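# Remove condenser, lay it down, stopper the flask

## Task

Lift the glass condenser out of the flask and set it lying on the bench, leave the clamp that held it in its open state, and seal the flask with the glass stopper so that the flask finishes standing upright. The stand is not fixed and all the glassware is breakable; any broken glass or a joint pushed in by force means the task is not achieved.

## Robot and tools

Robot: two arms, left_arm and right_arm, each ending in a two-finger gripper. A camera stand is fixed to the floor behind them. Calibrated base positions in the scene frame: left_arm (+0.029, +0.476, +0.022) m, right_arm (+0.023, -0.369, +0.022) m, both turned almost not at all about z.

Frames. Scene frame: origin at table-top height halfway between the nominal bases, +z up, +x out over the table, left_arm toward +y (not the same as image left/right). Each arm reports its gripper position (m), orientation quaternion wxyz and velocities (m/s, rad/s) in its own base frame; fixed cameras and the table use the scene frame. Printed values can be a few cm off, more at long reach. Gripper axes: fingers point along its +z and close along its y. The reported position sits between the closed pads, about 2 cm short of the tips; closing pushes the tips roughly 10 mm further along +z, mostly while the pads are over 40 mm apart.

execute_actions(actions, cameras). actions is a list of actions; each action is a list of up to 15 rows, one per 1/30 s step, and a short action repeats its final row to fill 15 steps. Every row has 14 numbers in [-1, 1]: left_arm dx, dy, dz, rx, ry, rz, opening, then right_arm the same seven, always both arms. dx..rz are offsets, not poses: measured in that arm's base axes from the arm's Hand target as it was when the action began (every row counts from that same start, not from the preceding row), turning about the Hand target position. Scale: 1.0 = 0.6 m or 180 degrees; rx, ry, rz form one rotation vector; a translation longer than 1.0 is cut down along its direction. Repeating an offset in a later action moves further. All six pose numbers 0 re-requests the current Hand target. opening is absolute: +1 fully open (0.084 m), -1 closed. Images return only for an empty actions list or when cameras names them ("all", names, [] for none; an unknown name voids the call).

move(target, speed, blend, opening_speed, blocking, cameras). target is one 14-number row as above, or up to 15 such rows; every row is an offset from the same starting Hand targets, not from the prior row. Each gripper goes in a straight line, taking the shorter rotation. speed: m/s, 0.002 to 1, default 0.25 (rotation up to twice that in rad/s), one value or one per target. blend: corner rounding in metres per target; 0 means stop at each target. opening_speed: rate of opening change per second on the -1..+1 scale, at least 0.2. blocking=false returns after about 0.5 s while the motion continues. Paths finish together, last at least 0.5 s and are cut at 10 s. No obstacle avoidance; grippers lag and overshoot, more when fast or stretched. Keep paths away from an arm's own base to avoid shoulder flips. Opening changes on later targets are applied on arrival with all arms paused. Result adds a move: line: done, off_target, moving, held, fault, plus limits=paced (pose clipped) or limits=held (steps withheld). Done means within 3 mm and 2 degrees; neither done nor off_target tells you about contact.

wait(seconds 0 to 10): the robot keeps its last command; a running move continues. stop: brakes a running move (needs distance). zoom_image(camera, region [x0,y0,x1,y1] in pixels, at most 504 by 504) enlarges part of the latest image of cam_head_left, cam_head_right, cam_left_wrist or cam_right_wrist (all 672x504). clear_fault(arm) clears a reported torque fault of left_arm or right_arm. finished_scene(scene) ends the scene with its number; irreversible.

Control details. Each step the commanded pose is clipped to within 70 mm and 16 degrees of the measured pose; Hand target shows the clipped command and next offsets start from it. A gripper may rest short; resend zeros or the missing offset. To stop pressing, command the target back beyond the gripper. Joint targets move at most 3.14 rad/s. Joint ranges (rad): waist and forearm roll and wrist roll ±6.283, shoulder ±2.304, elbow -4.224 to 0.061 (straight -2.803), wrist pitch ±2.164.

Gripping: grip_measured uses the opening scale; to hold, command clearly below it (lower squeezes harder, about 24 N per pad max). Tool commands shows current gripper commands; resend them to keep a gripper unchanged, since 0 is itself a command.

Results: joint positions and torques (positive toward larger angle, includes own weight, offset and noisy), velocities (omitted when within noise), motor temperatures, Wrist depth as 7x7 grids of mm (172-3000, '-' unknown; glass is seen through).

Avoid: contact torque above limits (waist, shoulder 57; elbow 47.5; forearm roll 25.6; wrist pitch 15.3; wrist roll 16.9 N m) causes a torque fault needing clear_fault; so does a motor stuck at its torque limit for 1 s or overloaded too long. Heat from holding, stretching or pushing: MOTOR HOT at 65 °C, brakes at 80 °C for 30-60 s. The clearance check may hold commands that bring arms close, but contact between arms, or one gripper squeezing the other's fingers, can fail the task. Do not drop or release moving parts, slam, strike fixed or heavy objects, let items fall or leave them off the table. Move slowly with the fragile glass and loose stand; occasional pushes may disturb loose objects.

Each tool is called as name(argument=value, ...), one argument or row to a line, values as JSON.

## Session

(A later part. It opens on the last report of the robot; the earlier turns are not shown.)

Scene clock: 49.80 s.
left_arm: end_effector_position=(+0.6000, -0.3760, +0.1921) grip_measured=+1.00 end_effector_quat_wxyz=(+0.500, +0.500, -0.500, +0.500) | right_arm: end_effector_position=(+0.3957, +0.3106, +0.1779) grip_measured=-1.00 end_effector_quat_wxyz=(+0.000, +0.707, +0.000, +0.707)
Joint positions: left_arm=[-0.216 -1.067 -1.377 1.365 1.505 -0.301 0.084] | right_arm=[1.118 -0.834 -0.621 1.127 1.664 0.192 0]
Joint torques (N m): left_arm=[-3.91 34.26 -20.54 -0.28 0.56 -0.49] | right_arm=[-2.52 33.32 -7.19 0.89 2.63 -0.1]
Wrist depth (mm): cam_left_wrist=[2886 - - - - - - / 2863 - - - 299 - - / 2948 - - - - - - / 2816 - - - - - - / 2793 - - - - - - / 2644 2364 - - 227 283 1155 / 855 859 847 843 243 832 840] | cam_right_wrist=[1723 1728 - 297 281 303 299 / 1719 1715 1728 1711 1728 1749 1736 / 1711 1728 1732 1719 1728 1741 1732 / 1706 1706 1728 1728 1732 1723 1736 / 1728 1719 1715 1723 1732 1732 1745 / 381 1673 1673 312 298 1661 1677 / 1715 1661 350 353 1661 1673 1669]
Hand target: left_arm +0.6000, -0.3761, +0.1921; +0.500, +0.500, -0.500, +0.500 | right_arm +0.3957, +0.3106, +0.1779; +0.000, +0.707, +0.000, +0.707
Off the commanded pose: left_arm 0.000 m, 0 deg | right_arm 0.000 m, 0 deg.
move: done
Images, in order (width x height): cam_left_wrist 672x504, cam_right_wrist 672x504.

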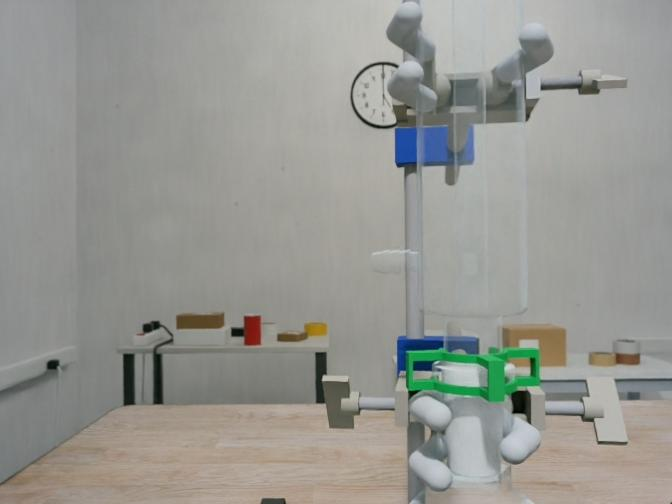

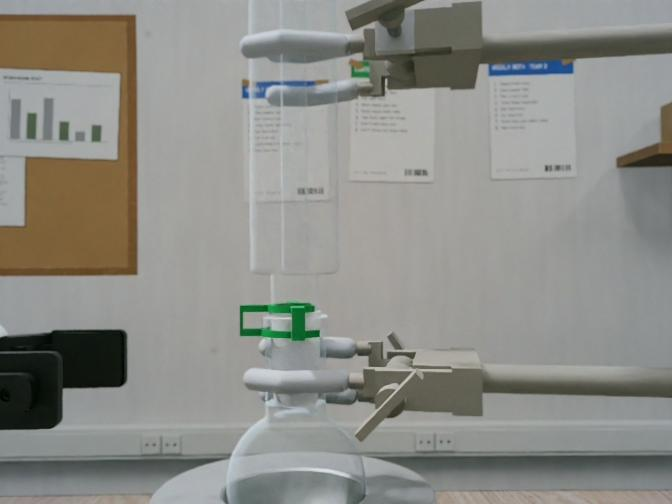

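move(
  target=[-0.028,0,0.0567,0,0,0,-0.5, 0,0,0,0,0,0,-1],
  cameras=["cam_left_wrist", "cam_right_wrist"],
  speed=0.15,
)

zoom_image(
  camera="cam_left_wrist",
  region=[380, 354, 580, 504],
)

zoom_image(
  camera="cam_right_wrist",
  region=[60, 260, 340, 470],
)

Scene clock: 53.53 s.
left_arm: end_effector_position=(+0.5832, -0.3761, +0.2261) grip_measured=-0.52 end_effector_quat_wxyz=(+0.500, +0.500, -0.500, +0.500) | right_arm: end_effector_position=(+0.3957, +0.3106, +0.1779) grip_measured=-1.00 end_effector_quat_wxyz=(+0.000, +0.707, +0.000, +0.707)
Joint positions: left_arm=[-0.222 -0.972 -1.29 1.359 1.502 -0.309 0.021] | right_arm=[1.118 -0.834 -0.621 1.127 1.664 0.192 0]
Joint torques (N m): left_arm=[-3.12 39.77 -14.33 -0.7 0.64 -0.37] | right_arm=[-2.65 31.76 -7.09 1.03 2.06 -0.03]
Wrist depth (mm): cam_left_wrist=[2899 - - - - - - / 2899 - - - - - - / 2874 - - 284 441 - - / 2923 - - - - - - / 2899 - - - - - - / 2664 - - - 2474 2634 2595 / 963 958 1058 289 232 936 936] | cam_right_wrist=[1719 1728 - 297 281 303 299 / 1723 1711 1736 1728 1723 1749 1745 / 1698 1736 1732 1728 1732 1728 1741 / 1698 1706 1728 1732 1736 1741 1736 / 306 1715 1728 1728 1728 1723 1719 / 1723 1719 1686 311 297 1665 1673 / 1711 1661 351 353 1661 1665 1661]
Hand target: left_arm +0.5832, -0.3761, +0.2261; +0.500, +0.500, -0.500, +0.500 | right_arm +0.3957, +0.3106, +0.1779; +0.000, +0.707, +0.000, +0.707
Off the commanded pose: left_arm 0.000 m, 0 deg | right_arm 0.000 m, 0 deg.
move: done
Images, in order (width x height): cam_left_wrist 672x504, cam_right_wrist 672x504.

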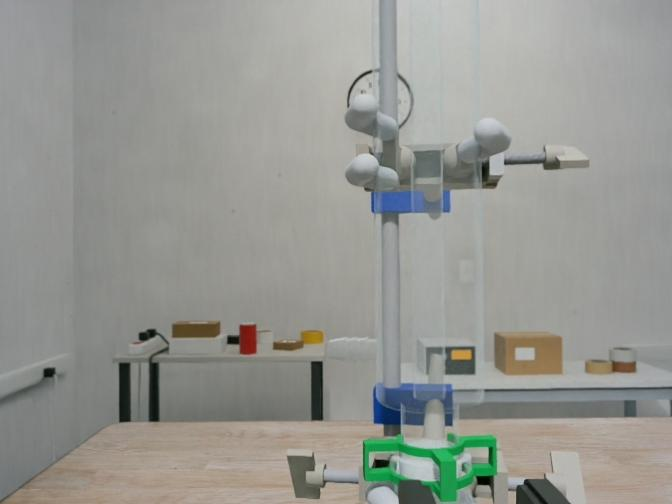

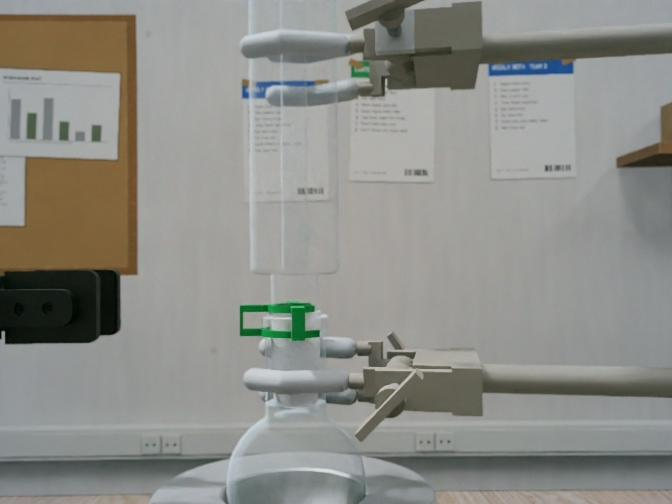

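Scaled by 2.520 from the camera's 672x504 image, which has a finer 960x720 frame.

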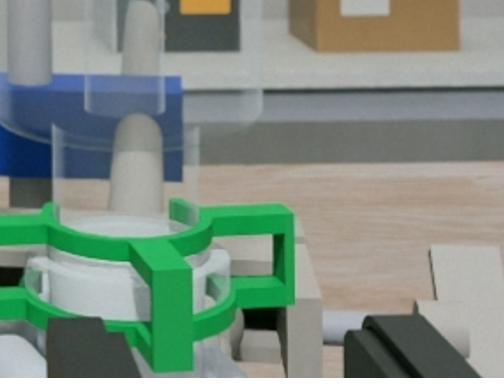

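Scaled by 1.800 from the camera's 672x504 image, which has a finer 960x720 frame.

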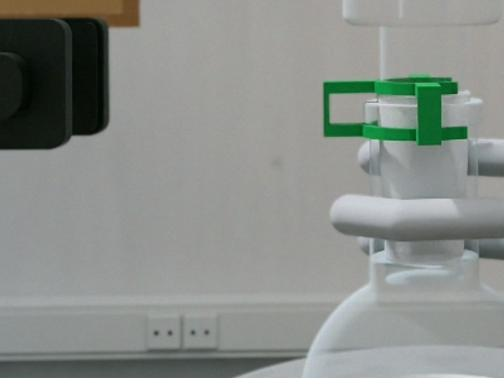

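move(
  target=[-0.007,-0.0667,0,0,0,0,-0.5, 0,0,0,0,0,0,-1],
  cameras=["cam_left_wrist", "cam_right_wrist"],
  speed=0.1,
)

zoom_image(
  camera="cam_left_wrist",
  region=[380, 354, 580, 504],
)

zoom_image(
  camera="cam_right_wrist",
  region=[160, 260, 360, 410],
)

Scene clock: 56.00 s.
left_arm: end_effector_position=(+0.5790, -0.4160, +0.2261) grip_measured=-0.52 end_effector_quat_wxyz=(+0.500, +0.500, -0.500, +0.500) | right_arm: end_effector_position=(+0.3957, +0.3106, +0.1779) grip_measured=-1.00 end_effector_quat_wxyz=(+0.000, +0.707, +0.000, +0.707)
Joint positions: left_arm=[-0.288 -0.981 -1.31 1.297 1.479 -0.315 0.021] | right_arm=[1.118 -0.834 -0.621 1.127 1.664 0.192 0]
Joint torques (N m): left_arm=[-4.01 31.79 -20.53 -0.89 0.61 -0.3] | right_arm=[-1.84 34.02 -7.07 1.42 2.1 -0.04]
Wrist depth (mm): cam_left_wrist=[2973 - - - - - - / 2911 - - 397 - - - / 2960 - - 390 387 - - / - - - - - - - / 2851 - - - - - - / 2793 2685 - 1180 2431 2604 2604 / 970 957 1059 - 275 940 941] | cam_right_wrist=[1706 1736 - 297 281 302 299 / 1719 1728 1728 1728 1736 1745 1736 / 1711 1723 1736 1732 1732 1728 1741 / 1715 1711 1732 1711 1736 1741 1732 / 292 302 1732 1723 1728 1741 1732 / 1736 1736 1673 311 298 1669 1669 / 1711 1661 350 353 1665 1681 1673]
Hand target: left_arm +0.5790, -0.4161, +0.2261; +0.500, +0.500, -0.500, +0.500 | right_arm +0.3957, +0.3106, +0.1779; +0.000, +0.707, +0.000, +0.707
Off the commanded pose: left_arm 0.000 m, 0 deg | right_arm 0.000 m, 0 deg.
move: done
Images, in order (width x height): cam_left_wrist 672x504, cam_right_wrist 672x504.

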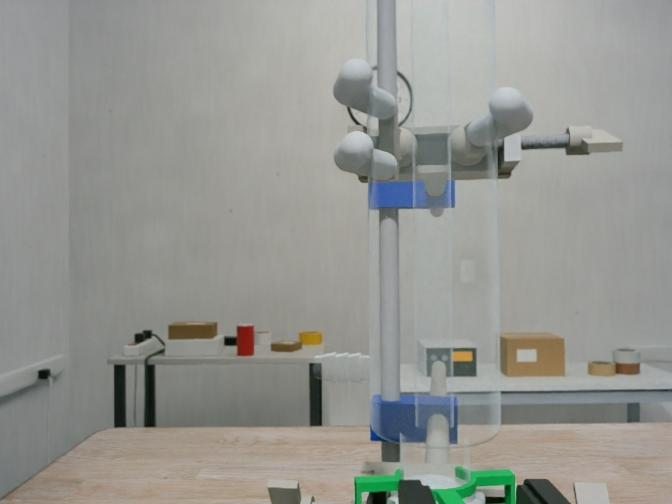

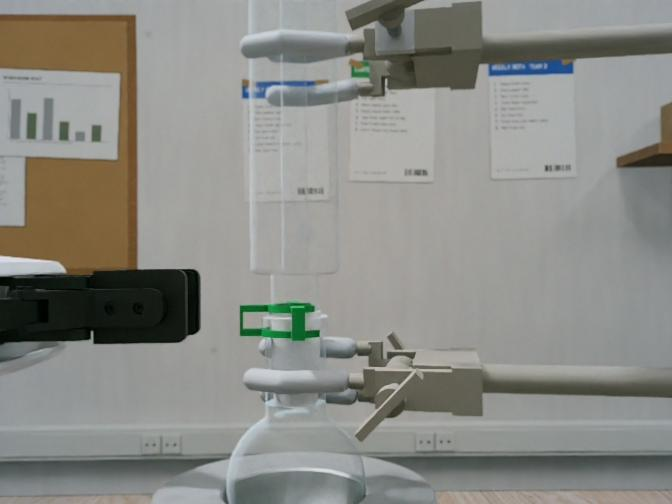

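Scaled by 2.520 from the camera's 672x504 image, which has a finer 960x720 frame.

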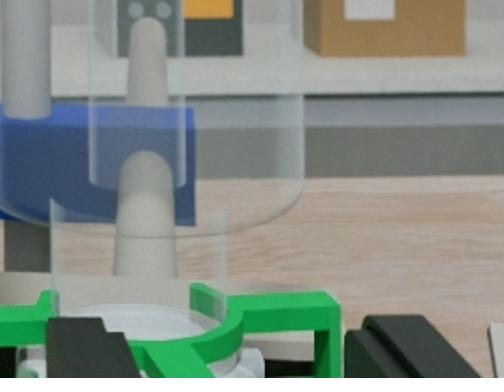

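Scaled by 2.520 from the camera's 672x504 image, which has a finer 960x720 frame.

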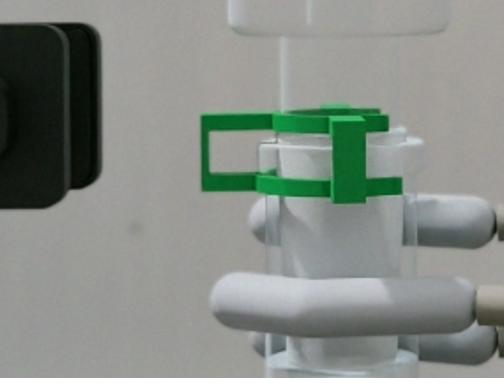

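move(
  target=[
    [0,0,-0.005,0,0,0,-0.5, 0,0,0,0,0,0,-1],
    [0,-0.0408,-0.005,0,0,0,-0.5, 0,0,0,0,0,0,-1],
  ],
  cameras=["cam_left_wrist", "cam_right_wrist"],
  speed=0.06,
  blend=0.002,
)

zoom_image(
  camera="cam_left_wrist",
  region=[360, 334, 586, 504],
)

zoom_image(
  camera="cam_right_wrist",
  region=[160, 260, 360, 410],
)

Scene clock: 58.73 s.
left_arm: end_effector_position=(+0.5790, -0.4405, +0.2231) grip_measured=-0.52 end_effector_quat_wxyz=(+0.500, +0.500, -0.500, +0.500) | right_arm: end_effector_position=(+0.3957, +0.3106, +0.1779) grip_measured=-1.00 end_effector_quat_wxyz=(+0.000, +0.707, +0.000, +0.707)
Joint positions: left_arm=[-0.327 -0.999 -1.338 1.261 1.464 -0.321 0.021] | right_arm=[1.118 -0.834 -0.621 1.127 1.664 0.192 0]
Joint torques (N m): left_arm=[-5.24 33.52 -21.95 -0.72 0.69 -0.44] | right_arm=[-2.4 34.8 -7.02 1.36 2.18 0]
Wrist depth (mm): cam_left_wrist=[2999 - - - - - - / 2899 - - - 234 - - / 2986 - - - 365 - - / 2886 - - - - - - / 2935 - - - - - - / 2782 - - - 464 2566 2566 / 953 952 945 - 363 931 922] | cam_right_wrist=[1702 1732 - 297 281 303 299 / 1715 1715 1741 1719 1736 1723 1728 / 1702 1723 1728 1736 1723 1741 1736 / 1706 1706 1715 1736 1719 1732 1749 / 278 295 302 1723 1723 1736 1719 / 1681 1719 1681 311 297 1669 1673 / 1702 1649 351 353 1665 1661 1673]
Hand target: left_arm +0.5790, -0.4406, +0.2231; +0.500, +0.500, -0.500, +0.500 | right_arm +0.3957, +0.3106, +0.1779; +0.000, +0.707, +0.000, +0.707
Off the commanded pose: left_arm 0.000 m, 0 deg | right_arm 0.000 m, 0 deg.
move: done; blend cut to 0.0015 m at target 1
Images, in order (width x height): cam_left_wrist 672x504, cam_right_wrist 672x504.

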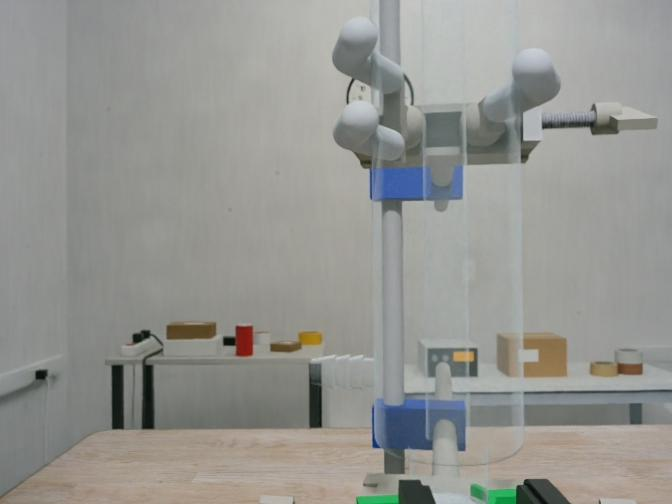

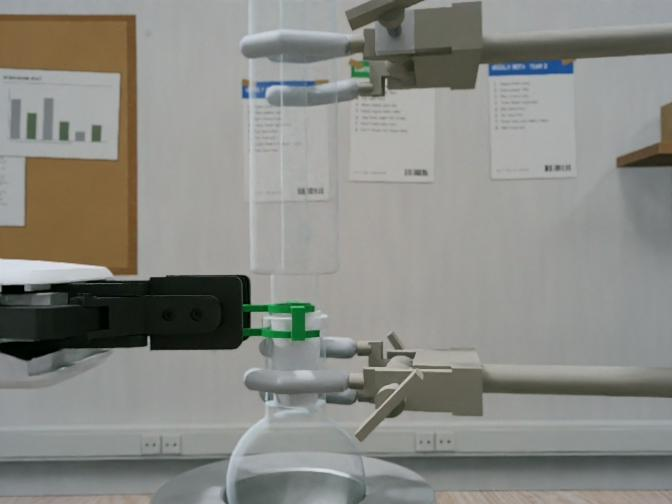

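Scaled by 2.230 from the camera's 672x504 image, which has a finer 960x720 frame.

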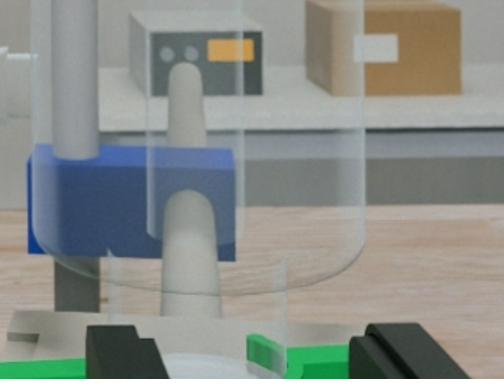

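Scaled by 2.520 from the camera's 672x504 image, which has a finer 960x720 frame.

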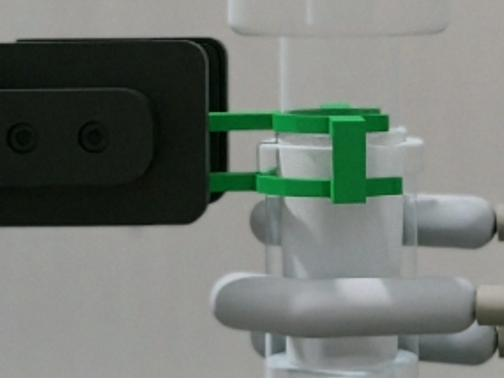

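move(
  target=[0,-0.0042,0,0,0,0,-0.5, 0,0,0,0,0,0,-1],
  speed=0.05,
)

move(
  target=[0,0,0,0,0,0,-0.78, 0,0,0,0,0,0,-1],
  opening_speed=0.4,
  cameras=["cam_left_wrist", "cam_right_wrist"],
)

zoom_image(
  camera="cam_left_wrist",
  region=[360, 334, 586, 504],
)

zoom_image(
  camera="cam_right_wrist",
  region=[160, 260, 360, 410],
)

Scene clock: 60.47 s.
left_arm: end_effector_position=(+0.5790, -0.4431, +0.2231) grip_measured=-0.52 end_effector_quat_wxyz=(+0.500, +0.500, -0.500, +0.500) | right_arm: end_effector_position=(+0.3957, +0.3106, +0.1779) grip_measured=-1.00 end_effector_quat_wxyz=(+0.000, +0.707, +0.000, +0.707)
Joint positions: left_arm=[-0.33 -1.001 -1.341 1.258 1.462 -0.322 0.021] | right_arm=[1.118 -0.834 -0.621 1.127 1.664 0.192 0]
Joint torques (N m): left_arm=[-3.54 34.15 -21.55 -0.62 0.76 -0.4] | right_arm=[-1.56 34.2 -6.47 1.34 2.09 -0.08]
Wrist depth (mm): cam_left_wrist=[2973 - - - - - - / 2973 - - - 234 - - / 2923 - - - 362 - - / 2828 - - - - - - / 2923 - - - - - - / 2760 - - - 457 2566 2519 / 949 950 944 - 360 939 924] | cam_right_wrist=[1711 1736 - 297 281 303 298 / 1698 1723 1736 1732 1736 1736 1736 / 1719 1732 1719 1732 1732 1736 1736 / 1706 1711 1715 1715 1719 1732 1736 / 269 295 302 1719 1741 1723 1732 / 1690 1715 1669 311 297 1673 1665 / 1715 1657 351 353 1665 1657 1669]
Hand target: left_arm +0.5790, -0.4431, +0.2231; +0.500, +0.500, -0.500, +0.500 | right_arm +0.3957, +0.3106, +0.1779; +0.000, +0.707, +0.000, +0.707
Off the commanded pose: left_arm 0.000 m, 0 deg | right_arm 0.000 m, 0 deg.
move: done

Scene clock: 61.40 s.
left_arm: end_effector_position=(+0.5790, -0.4431, +0.2231) grip_measured=-0.80 end_effector_quat_wxyz=(+0.500, +0.500, -0.500, +0.500) | right_arm: end_effector_position=(+0.3957, +0.3106, +0.1779) grip_measured=-1.00 end_effector_quat_wxyz=(+0.000, +0.707, +0.000, +0.707)
Joint positions: left_arm=[-0.33 -1.001 -1.341 1.258 1.462 -0.322 0.009] | right_arm=[1.118 -0.834 -0.621 1.127 1.664 0.192 0]
Joint torques (N m): left_arm=[-4.28 33.6 -20.58 -0.59 0.66 -0.61] | right_arm=[-2.61 33.6 -7.2 1.12 2.01 0.07]
Wrist depth (mm): cam_left_wrist=[2911 - - - - - - / 2923 - - - 234 - - / 2935 - - - 362 - - / 2960 - - - - - - / 2899 - - - - - - / 2771 - - - 459 2575 2634 / 957 953 1040 - 360 931 936] | cam_right_wrist=[1702 1732 - 296 281 302 299 / 1706 1715 1728 1732 1728 1736 1736 / 1715 1728 1728 1728 1719 1715 1719 / 1719 1723 1719 1719 1728 1736 1723 / 286 301 308 1715 1719 1736 1728 / 1690 1723 1681 311 297 1665 1669 / 1715 1669 351 353 1645 1673 1681]
Hand target: left_arm +0.5790, -0.4431, +0.2231; +0.500, +0.500, -0.500, +0.500 | right_arm +0.3957, +0.3106, +0.1779; +0.000, +0.707, +0.000, +0.707
Off the commanded pose: left_arm 0.000 m, 0 deg | right_arm 0.000 m, 0 deg.
move: done
Images, in order (width x height): cam_left_wrist 672x504, cam_right_wrist 672x504.

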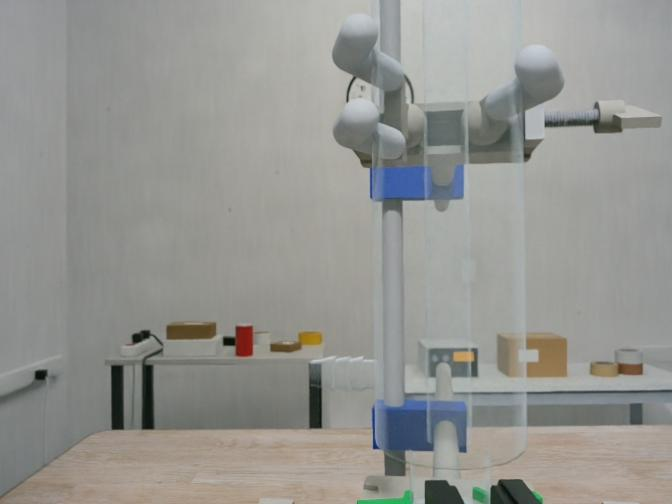

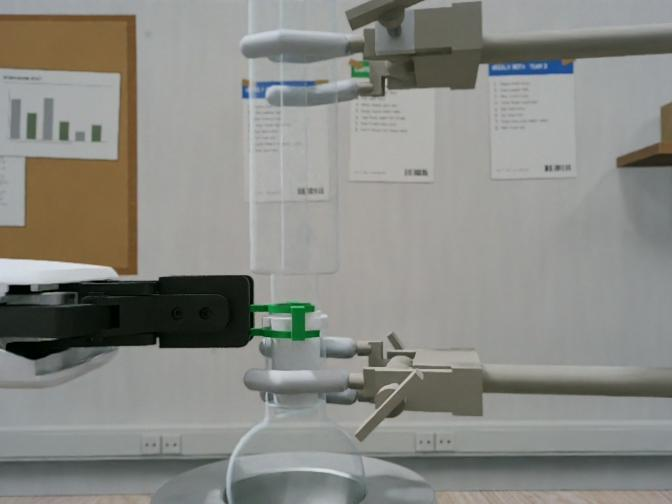

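Scaled by 2.230 from the camera's 672x504 image, which has a finer 960x720 frame.

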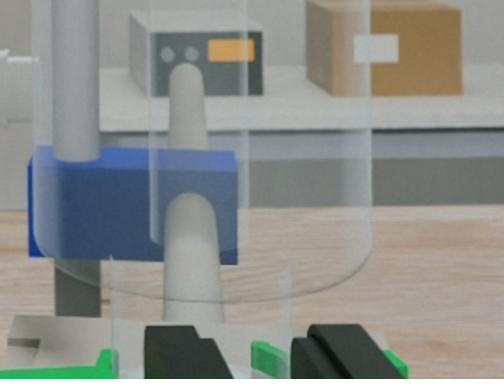

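Scaled by 2.520 from the camera's 672x504 image, which has a finer 960x720 frame.

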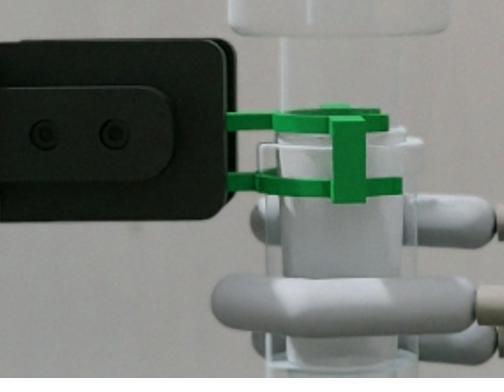

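move(
  target=[0,0,0,0,0,0,-0.88, 0,0,0,0,0,0,-1],
  opening_speed=0.2,
  cameras=["cam_left_wrist", "cam_right_wrist"],
)

zoom_image(
  camera="cam_left_wrist",
  region=[360, 334, 586, 504],
)

zoom_image(
  camera="cam_right_wrist",
  region=[160, 260, 360, 410],
)

Scene clock: 62.77 s.
left_arm: end_effector_position=(+0.5790, -0.4431, +0.2231) grip_measured=-0.89 end_effector_quat_wxyz=(+0.500, +0.500, -0.500, +0.500) | right_arm: end_effector_position=(+0.3957, +0.3106, +0.1779) grip_measured=-1.00 end_effector_quat_wxyz=(+0.000, +0.707, +0.000, +0.707)
Joint positions: left_arm=[-0.33 -1.001 -1.341 1.258 1.462 -0.322 0.005] | right_arm=[1.118 -0.834 -0.621 1.127 1.664 0.192 0]
Joint torques (N m): left_arm=[-1.94 36.09 -21.35 -0.74 0.63 -0.51] | right_arm=[-1.76 32.17 -7.04 1.11 2.07 0.07]
Wrist depth (mm): cam_left_wrist=[2935 - - - - - - / 2948 - - - 234 - - / 2874 - - - 362 - - / 2948 - - - - - - / 2935 - - - - - - / 2863 - - - 458 2566 2595 / 950 952 1043 - 360 930 930] | cam_right_wrist=[1715 1736 - 297 281 303 299 / 1711 1723 1728 1723 1719 1736 1736 / 1694 1715 1728 1736 1732 1736 1732 / 1711 1715 1723 1736 1732 1745 1732 / 286 303 310 1728 1723 1754 1728 / 1698 1715 1673 312 297 1677 1669 / 1702 1653 350 353 1669 1665 1677]
Hand target: left_arm +0.5790, -0.4431, +0.2231; +0.500, +0.500, -0.500, +0.500 | right_arm +0.3957, +0.3106, +0.1779; +0.000, +0.707, +0.000, +0.707
Off the commanded pose: left_arm 0.000 m, 0 deg | right_arm 0.000 m, 0 deg.
move: done
Images, in order (width x height): cam_left_wrist 672x504, cam_right_wrist 672x504.

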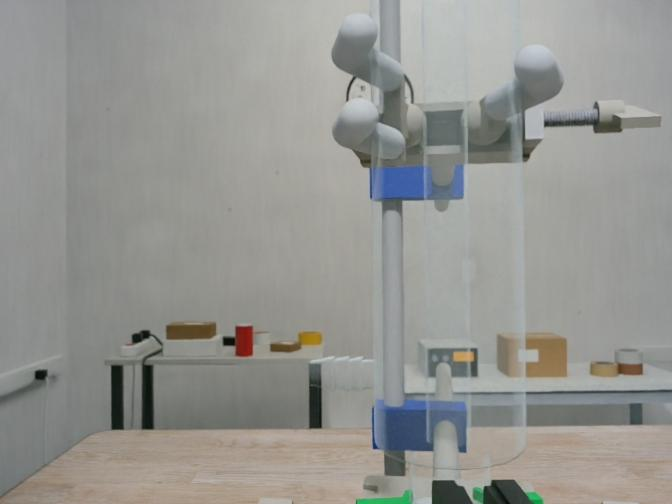

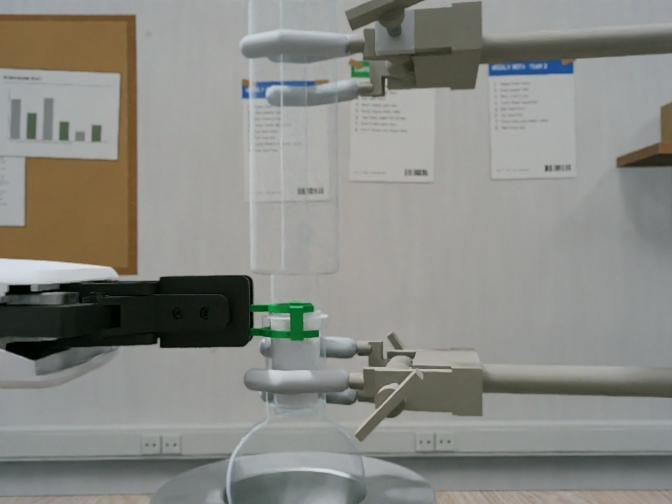

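Scaled by 2.230 from the camera's 672x504 image, which has a finer 960x720 frame.

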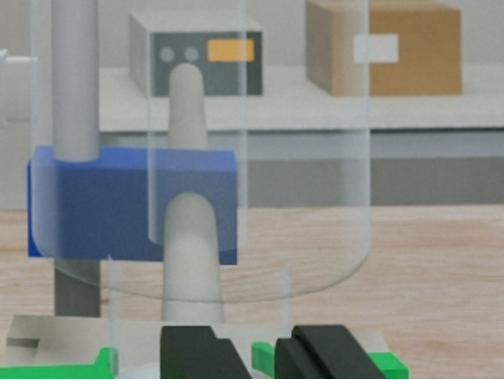

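Scaled by 2.520 from the camera's 672x504 image, which has a finer 960x720 frame.

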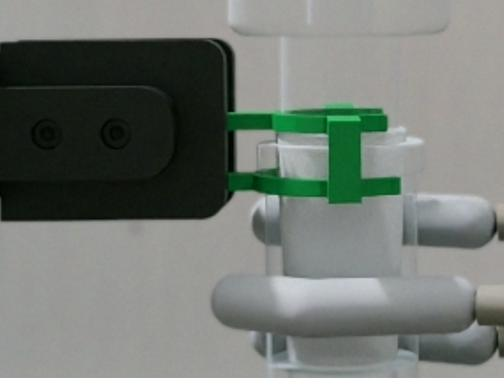

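move(
  target=[0,0,0,0,0,0,-1, 0,0,0,0,0,0,-1],
  opening_speed=0.2,
  cameras=["cam_left_wrist", "cam_right_wrist"],
)

zoom_image(
  camera="cam_left_wrist",
  region=[360, 334, 586, 504],
)

zoom_image(
  camera="cam_right_wrist",
  region=[160, 260, 360, 410],
)

Scene clock: 64.57 s.
left_arm: end_effector_position=(+0.5790, -0.4431, +0.2231) grip_measured=-0.89 end_effector_quat_wxyz=(+0.500, +0.500, -0.500, +0.500) | right_arm: end_effector_position=(+0.3957, +0.3106, +0.1779) grip_measured=-1.00 end_effector_quat_wxyz=(+0.000, +0.707, +0.000, +0.707)
Joint positions: left_arm=[-0.33 -1.001 -1.341 1.258 1.462 -0.322 0.005] | right_arm=[1.118 -0.834 -0.621 1.127 1.664 0.192 0]
Joint torques (N m): left_arm=[0.47 37.31 -22.06 -0.53 0.68 -0.31] | right_arm=[-1.31 33.88 -6.58 0.65 1.95 0.06]
Wrist depth (mm): cam_left_wrist=[2923 - - - - - - / 2935 - - - 234 - - / 2911 - - - 362 - - / 2935 - - - - - - / 2863 - - - - - - / 2863 - - - 459 2575 2556 / 963 948 1050 - 360 932 931] | cam_right_wrist=[1706 1736 - 297 281 303 299 / 1702 1723 1715 1723 1723 1736 1741 / 1702 1732 1728 1728 1741 1732 1754 / 1702 1711 1723 1711 1719 1736 1723 / 287 303 310 1723 1719 1736 1732 / 1686 1715 1677 311 297 1681 1661 / 1698 1661 351 353 1673 1661 1677]
Hand target: left_arm +0.5790, -0.4431, +0.2231; +0.500, +0.500, -0.500, +0.500 | right_arm +0.3957, +0.3106, +0.1779; +0.000, +0.707, +0.000, +0.707
Off the commanded pose: left_arm 0.000 m, 0 deg | right_arm 0.000 m, 0 deg.
move: done
Images, in order (width x height): cam_left_wrist 672x504, cam_right_wrist 672x504.

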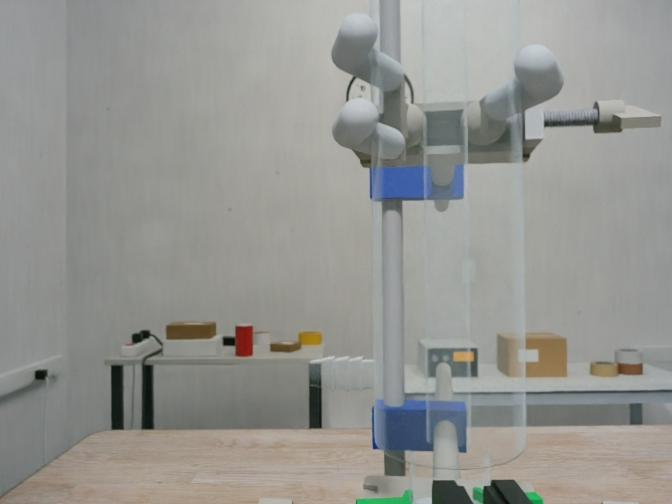

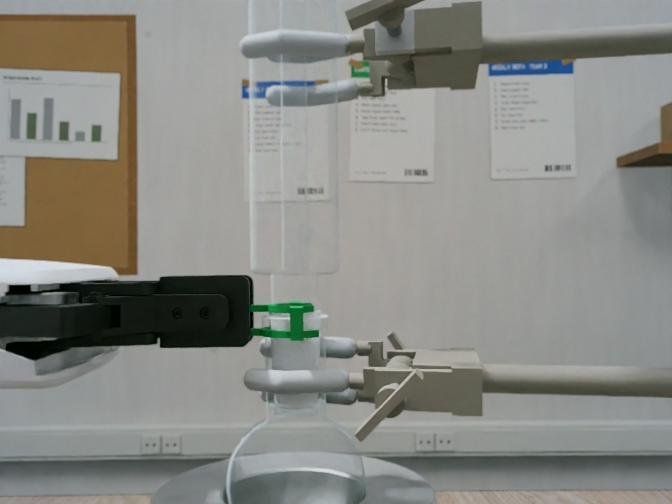

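Scaled by 2.230 from the camera's 672x504 image, which has a finer 960x720 frame.

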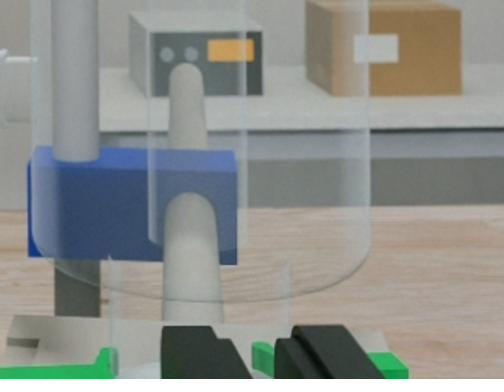

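Scaled by 2.520 from the camera's 672x504 image, which has a finer 960x720 frame.

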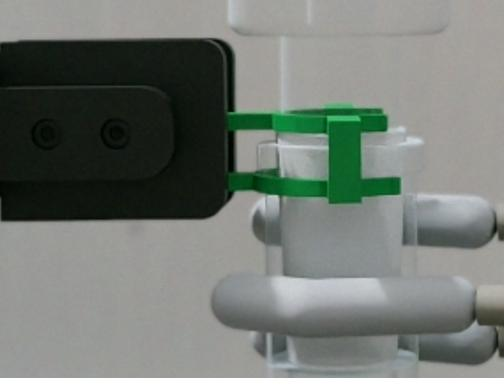

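move(
  target=[0,0.0067,0,0,0,0,-1, 0,0,0,0,0,0,-1],
  speed=0.02,
  cameras=["cam_right_wrist"],
)

zoom_image(
  camera="cam_right_wrist",
  region=[160, 260, 360, 410],
)

Scene clock: 66.00 s.
left_arm: end_effector_position=(+0.5790, -0.4391, +0.2231) grip_measured=-0.89 end_effector_quat_wxyz=(+0.500, +0.500, -0.500, +0.500) | right_arm: end_effector_position=(+0.3957, +0.3106, +0.1779) grip_measured=-1.00 end_effector_quat_wxyz=(+0.000, +0.707, +0.000, +0.707)
Joint positions: left_arm=[-0.324 -0.999 -1.337 1.263 1.465 -0.321 0.005] | right_arm=[1.118 -0.834 -0.621 1.127 1.664 0.192 0]
Joint torques (N m): left_arm=[12.84 39.34 -12.09 0 2.44 0.44] | right_arm=[-1.41 32.67 -6.14 1.23 2 0.04]
Wrist depth (mm): cam_left_wrist=[2948 - - - - - - / 2960 - - - 234 - - / 2935 - - - 365 - - / 2948 - - - - - - / 2948 - - - - - - / 2771 - - - 371 2585 2624 / 949 946 1048 - 372 927 918] | cam_right_wrist=[1702 1741 299 297 282 303 299 / 1711 1719 1723 1741 1723 1723 1741 / 1711 1732 1723 1719 1745 1736 1732 / 1698 1719 1711 1741 1728 1723 1736 / 286 303 310 1719 1728 1728 1723 / 1694 1711 1686 312 299 1669 1657 / 1723 1661 351 353 1653 1661 1673]
Hand target: left_arm +0.5790, -0.4391, +0.2231; +0.500, +0.500, -0.500, +0.500 | right_arm +0.3957, +0.3106, +0.1779; +0.000, +0.707, +0.000, +0.707
Off the commanded pose: left_arm 0.000 m, 0 deg | right_arm 0.000 m, 0 deg.
move: done
Images, in order (width x height): cam_right_wrist 672x504.

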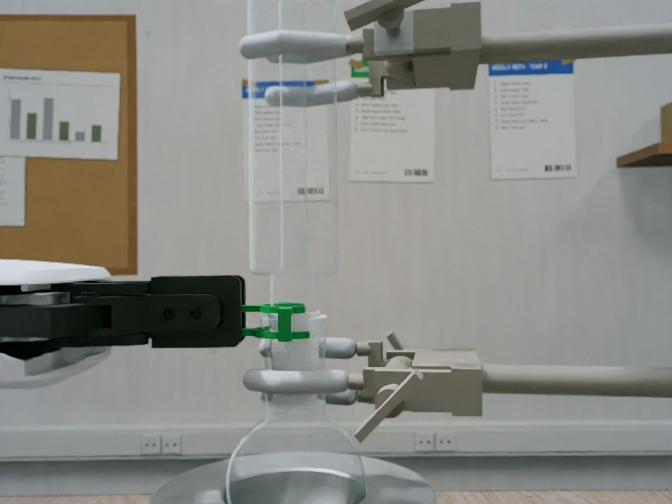

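Scaled by 2.520 from the camera's 672x504 image, which has a finer 960x720 frame.

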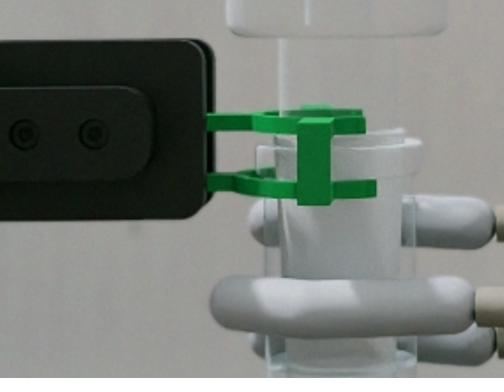

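move(
  target=[0,0.0067,0,0,0,0,-1, 0,0,0,0,0,0,-1],
  speed=0.02,
  cameras=["cam_right_wrist"],
)

zoom_image(
  camera="cam_right_wrist",
  region=[160, 260, 360, 410],
)

Scene clock: 67.40 s.
left_arm: end_effector_position=(+0.5790, -0.4350, +0.2231) grip_measured=-0.89 end_effector_quat_wxyz=(+0.500, +0.500, -0.500, +0.500) | right_arm: end_effector_position=(+0.3957, +0.3106, +0.1779) grip_measured=-1.00 end_effector_quat_wxyz=(+0.000, +0.707, +0.000, +0.707)
Joint positions: left_arm=[-0.318 -0.996 -1.332 1.269 1.467 -0.319 0.005] | right_arm=[1.118 -0.834 -0.621 1.127 1.664 0.192 0]
Joint torques (N m): left_arm=[6.23 41.96 -13.78 0.04 2.09 0.48] | right_arm=[-2.64 33.15 -6.88 1 2.19 0.05]
Wrist depth (mm): cam_left_wrist=[2886 - - - - - - / 2911 - - 194 236 - - / 2973 - - - 369 - - / 2973 - - - - - - / 2935 - - - - - - / 2782 - - - 376 2547 2566 / 949 944 1039 - 376 927 926] | cam_right_wrist=[1715 1723 - 297 281 303 299 / 1694 1723 1723 1719 1732 1732 1741 / 1711 1728 1723 1745 1719 1736 1732 / 1694 1719 1715 1728 1723 1749 1732 / 287 303 324 1728 1723 1711 1749 / 1715 1715 1681 311 298 1677 1681 / 1711 1653 351 353 1657 1665 1677]
Hand target: left_arm +0.5790, -0.4350, +0.2231; +0.500, +0.500, -0.500, +0.500 | right_arm +0.3957, +0.3106, +0.1779; +0.000, +0.707, +0.000, +0.707
Off the commanded pose: left_arm 0.000 m, 0 deg | right_arm 0.000 m, 0 deg.
move: done
Images, in order (width x height): cam_right_wrist 672x504.

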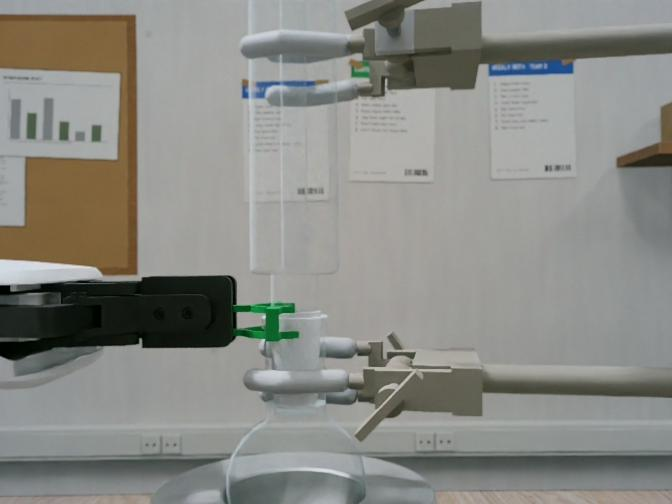

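Scaled by 2.520 from the camera's 672x504 image, which has a finer 960x720 frame.

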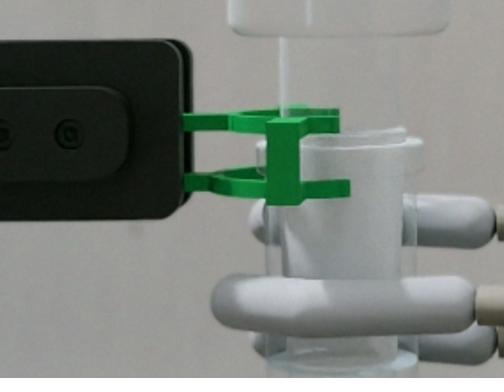

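move(
  target=[0,0.0333,0,0,0,0,-1, 0,0,0,0,0,0,-1],
  speed=0.03,
  cameras=["cam_right_wrist"],
)

zoom_image(
  camera="cam_right_wrist",
  region=[120, 260, 360, 440],
)

Scene clock: 68.60 s.
left_arm: end_effector_position=(+0.5790, -0.4151, +0.2231) grip_measured=-0.89 end_effector_quat_wxyz=(+0.500, +0.500, -0.500, +0.500) | right_arm: end_effector_position=(+0.3957, +0.3106, +0.1779) grip_measured=-1.00 end_effector_quat_wxyz=(+0.000, +0.707, +0.000, +0.707)
Joint positions: left_arm=[-0.287 -0.987 -1.312 1.298 1.48 -0.311 0.005] | right_arm=[1.118 -0.834 -0.621 1.127 1.664 0.192 0]
Joint torques (N m): left_arm=[1.54 40.02 -14.99 0.08 2.31 0.48] | right_arm=[-1.73 30.95 -7.29 1.37 2.16 -0.01]
Wrist depth (mm): cam_left_wrist=[2886 - - - - - - / 2911 - - 396 - - - / 2886 - - 397 - - - / 2923 - - - - - - / 2874 - - 2696 - - - / 2782 2738 - 1168 2448 2604 2614 / 946 946 1039 - 303 935 929] | cam_right_wrist=[1702 1749 - 297 281 303 299 / 1711 1728 1732 1732 1728 1715 1732 / 1706 1732 1715 1711 1728 1745 1723 / 1719 1719 1728 1723 1728 1728 1741 / 298 310 1728 1728 1736 1732 1732 / 1711 1723 1665 312 297 1673 1669 / 1711 1657 351 353 1661 1661 1665]
Hand target: left_arm +0.5790, -0.4151, +0.2231; +0.500, +0.500, -0.500, +0.500 | right_arm +0.3957, +0.3106, +0.1779; +0.000, +0.707, +0.000, +0.707
Off the commanded pose: left_arm 0.000 m, 0 deg | right_arm 0.000 m, 0 deg.
move: done
Images, in order (width x height): cam_right_wrist 672x504.

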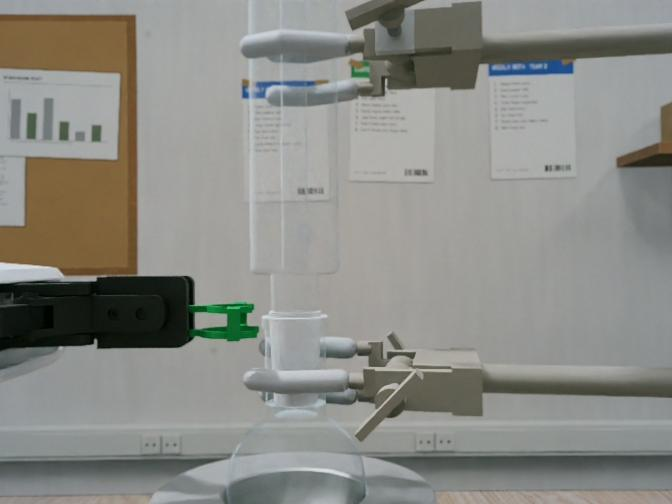

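Scaled by 2.100 from the camera's 672x504 image, which has a finer 960x720 frame.

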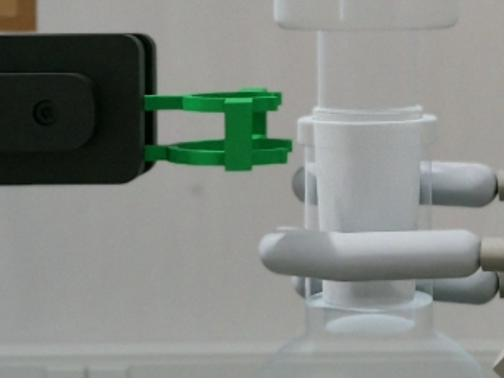

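move(
  target=[
    [0,0.13,0,0,0,0,-1, 0,0,0,0,0,0,-1],
    [0,0.45,-0.122,0.1944,0,0,-1, 0,0,0,0,0,0,-1],
  ],
  speed=0.2,
  blend=0.03,
  cameras=["all"],
)

zoom_image(
  camera="cam_right_wrist",
  region=[200, 260, 400, 410],
)

Scene clock: 73.70 s.
left_arm: end_effector_position=(+0.5790, -0.1451, +0.1499) grip_measured=-0.89 end_effector_quat_wxyz=(+0.326, +0.627, -0.628, +0.327) | right_arm: end_effector_position=(+0.3957, +0.3106, +0.1779) grip_measured=-1.00 end_effector_quat_wxyz=(+0.000, +0.707, +0.000, +0.707)
Joint positions: left_arm=[0.095 -0.818 -1.197 1.906 1.042 -0.439 0.005] | right_arm=[1.118 -0.834 -0.621 1.127 1.664 0.192 0]
Joint torques (N m): left_arm=[3.99 36.54 -21.02 0.43 0.3 -0.59] | right_arm=[-1.03 33.81 -5.93 1.26 2.16 0.02]
Wrist depth (mm): cam_left_wrist=[2717 1123 1117 1007 1093 1089 1000 / 812 865 800 400 396 856 843 / 671 668 417 382 386 661 654 / 544 519 377 368 365 536 534 / 477 440 408 395 387 471 471 / 410 395 408 407 405 392 405 / 360 360 359 358 357 355 356] | cam_right_wrist=[1723 1715 - 297 281 303 299 / 1711 1715 1728 1728 1715 1723 1736 / 1711 1736 1723 1736 1728 1723 1723 / 1690 1711 1741 1732 1736 1728 1732 / 1723 1728 1719 1728 1723 1741 1723 / 1719 1723 1673 311 298 1677 1673 / 1698 1649 351 353 1669 1665 1673]
Hand target: left_arm +0.5790, -0.1451, +0.1499; +0.326, +0.627, -0.628, +0.327 | right_arm +0.3957, +0.3106, +0.1779; +0.000, +0.707, +0.000, +0.707
Off the commanded pose: left_arm 0.000 m, 0 deg | right_arm 0.000 m, 0 deg.
move: done

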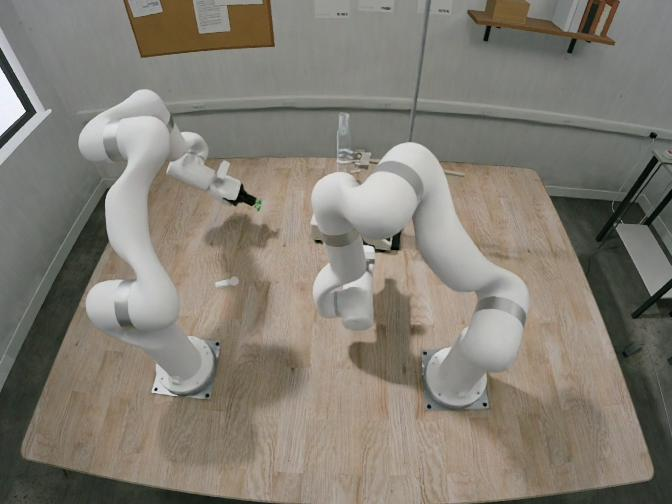

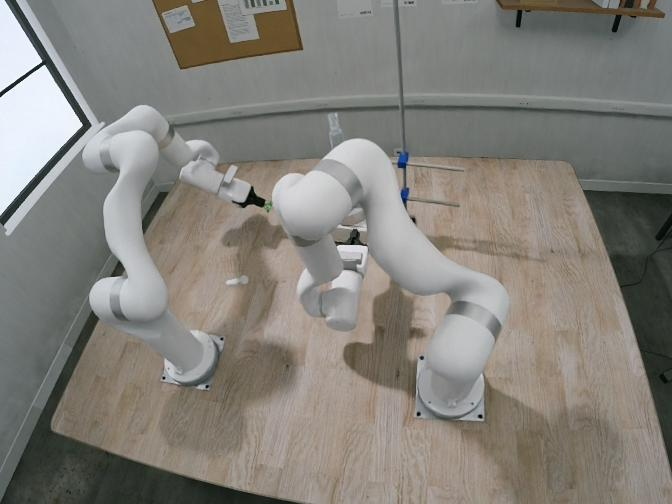

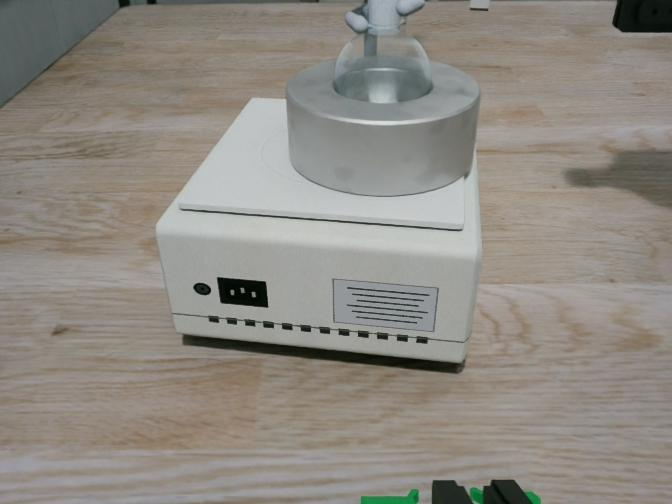

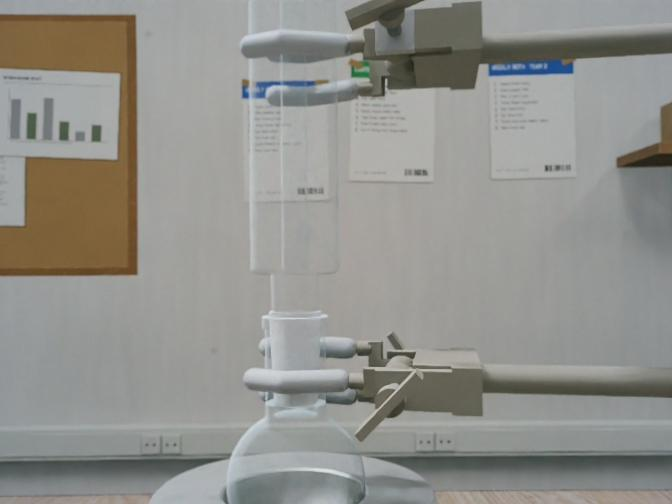

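Scaled by 2.520 from the camera's 672x504 image, which has a finer 960x720 frame.

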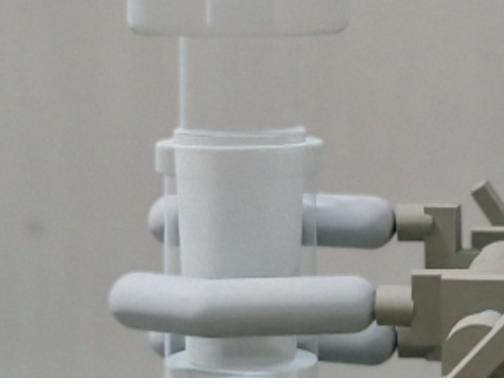

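move(
  target=[
    [0,0,-0.205,-0.1111,0,0,-1, 0,0,0,0,0,0,-1],
    [0,0,-0.239,-0.1111,0,0,-1, 0,0,0,0,0,0,-1],
  ],
  speed=[0.15,0.03],
  blend=0.005,
  cameras=["cam_left_wrist","cam_head_left"],
)

zoom_image(
  camera="cam_head_left",
  region=[170, 150, 320, 260],
)

Scene clock: 77.10 s.
left_arm: end_effector_position=(+0.5790, -0.1451, +0.0065) grip_measured=-0.89 end_effector_quat_wxyz=(+0.430, +0.561, -0.561, +0.431) | right_arm: end_effector_position=(+0.3957, +0.3106, +0.1779) grip_measured=-1.00 end_effector_quat_wxyz=(+0.000, +0.707, +0.000, +0.707)
Joint positions: left_arm=[0.156 -1.297 -1.444 1.763 1.334 -0.147 0.005] | right_arm=[1.118 -0.834 -0.621 1.127 1.664 0.192 0]
Joint torques (N m): left_arm=[1.86 34.56 -16.22 -0.49 0.64 0.36] | right_arm=[-0.68 34.64 -6.92 1.33 2.09 0.02]
Wrist depth (mm): cam_left_wrist=[- - - 381 - - - / 2851 - 374 373 375 - - / 872 361 354 346 337 822 1000 / 534 375 366 355 346 515 516 / 388 354 352 351 349 348 377 / 284 282 281 280 280 278 278 / 224 223 223 222 222 221 220] | cam_right_wrist=[1711 1732 - 296 281 303 299 / 1711 1732 1732 1728 1728 1741 1736 / 1719 1723 1723 1736 1736 1715 1736 / 1715 1728 1732 1728 1741 1736 1749 / 1728 1715 1719 1723 1706 1732 1745 / 1715 1719 1681 311 297 1661 1665 / 1719 1665 351 353 1669 1665 1681]
Hand target: left_arm +0.5790, -0.1451, +0.0065; +0.430, +0.561, -0.561, +0.431 | right_arm +0.3957, +0.3106, +0.1779; +0.000, +0.707, +0.000, +0.707
Off the commanded pose: left_arm 0.000 m, 0 deg | right_arm 0.000 m, 0 deg.
move: done
Images, in order (width x height): cam_head_left 672x504, cam_left_wrist 672x504.

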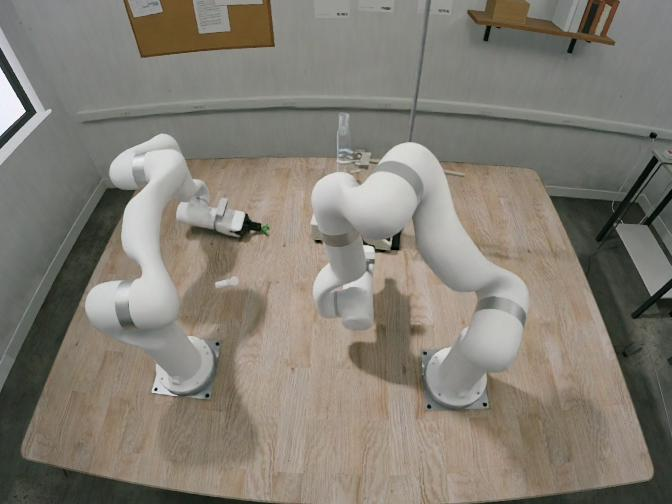

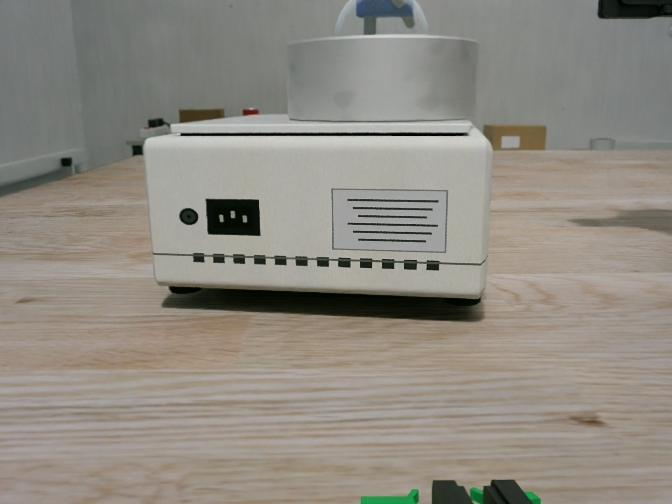

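Scaled by 3.360 from the camera's 672x504 image, which has a finer 960x720 frame.

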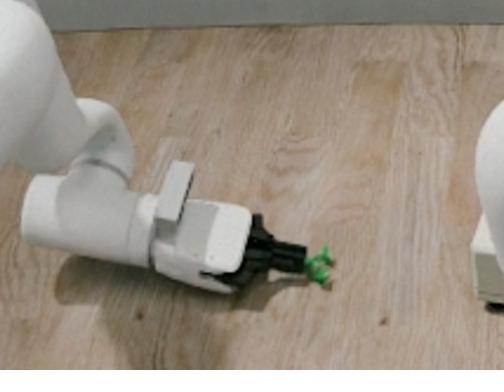

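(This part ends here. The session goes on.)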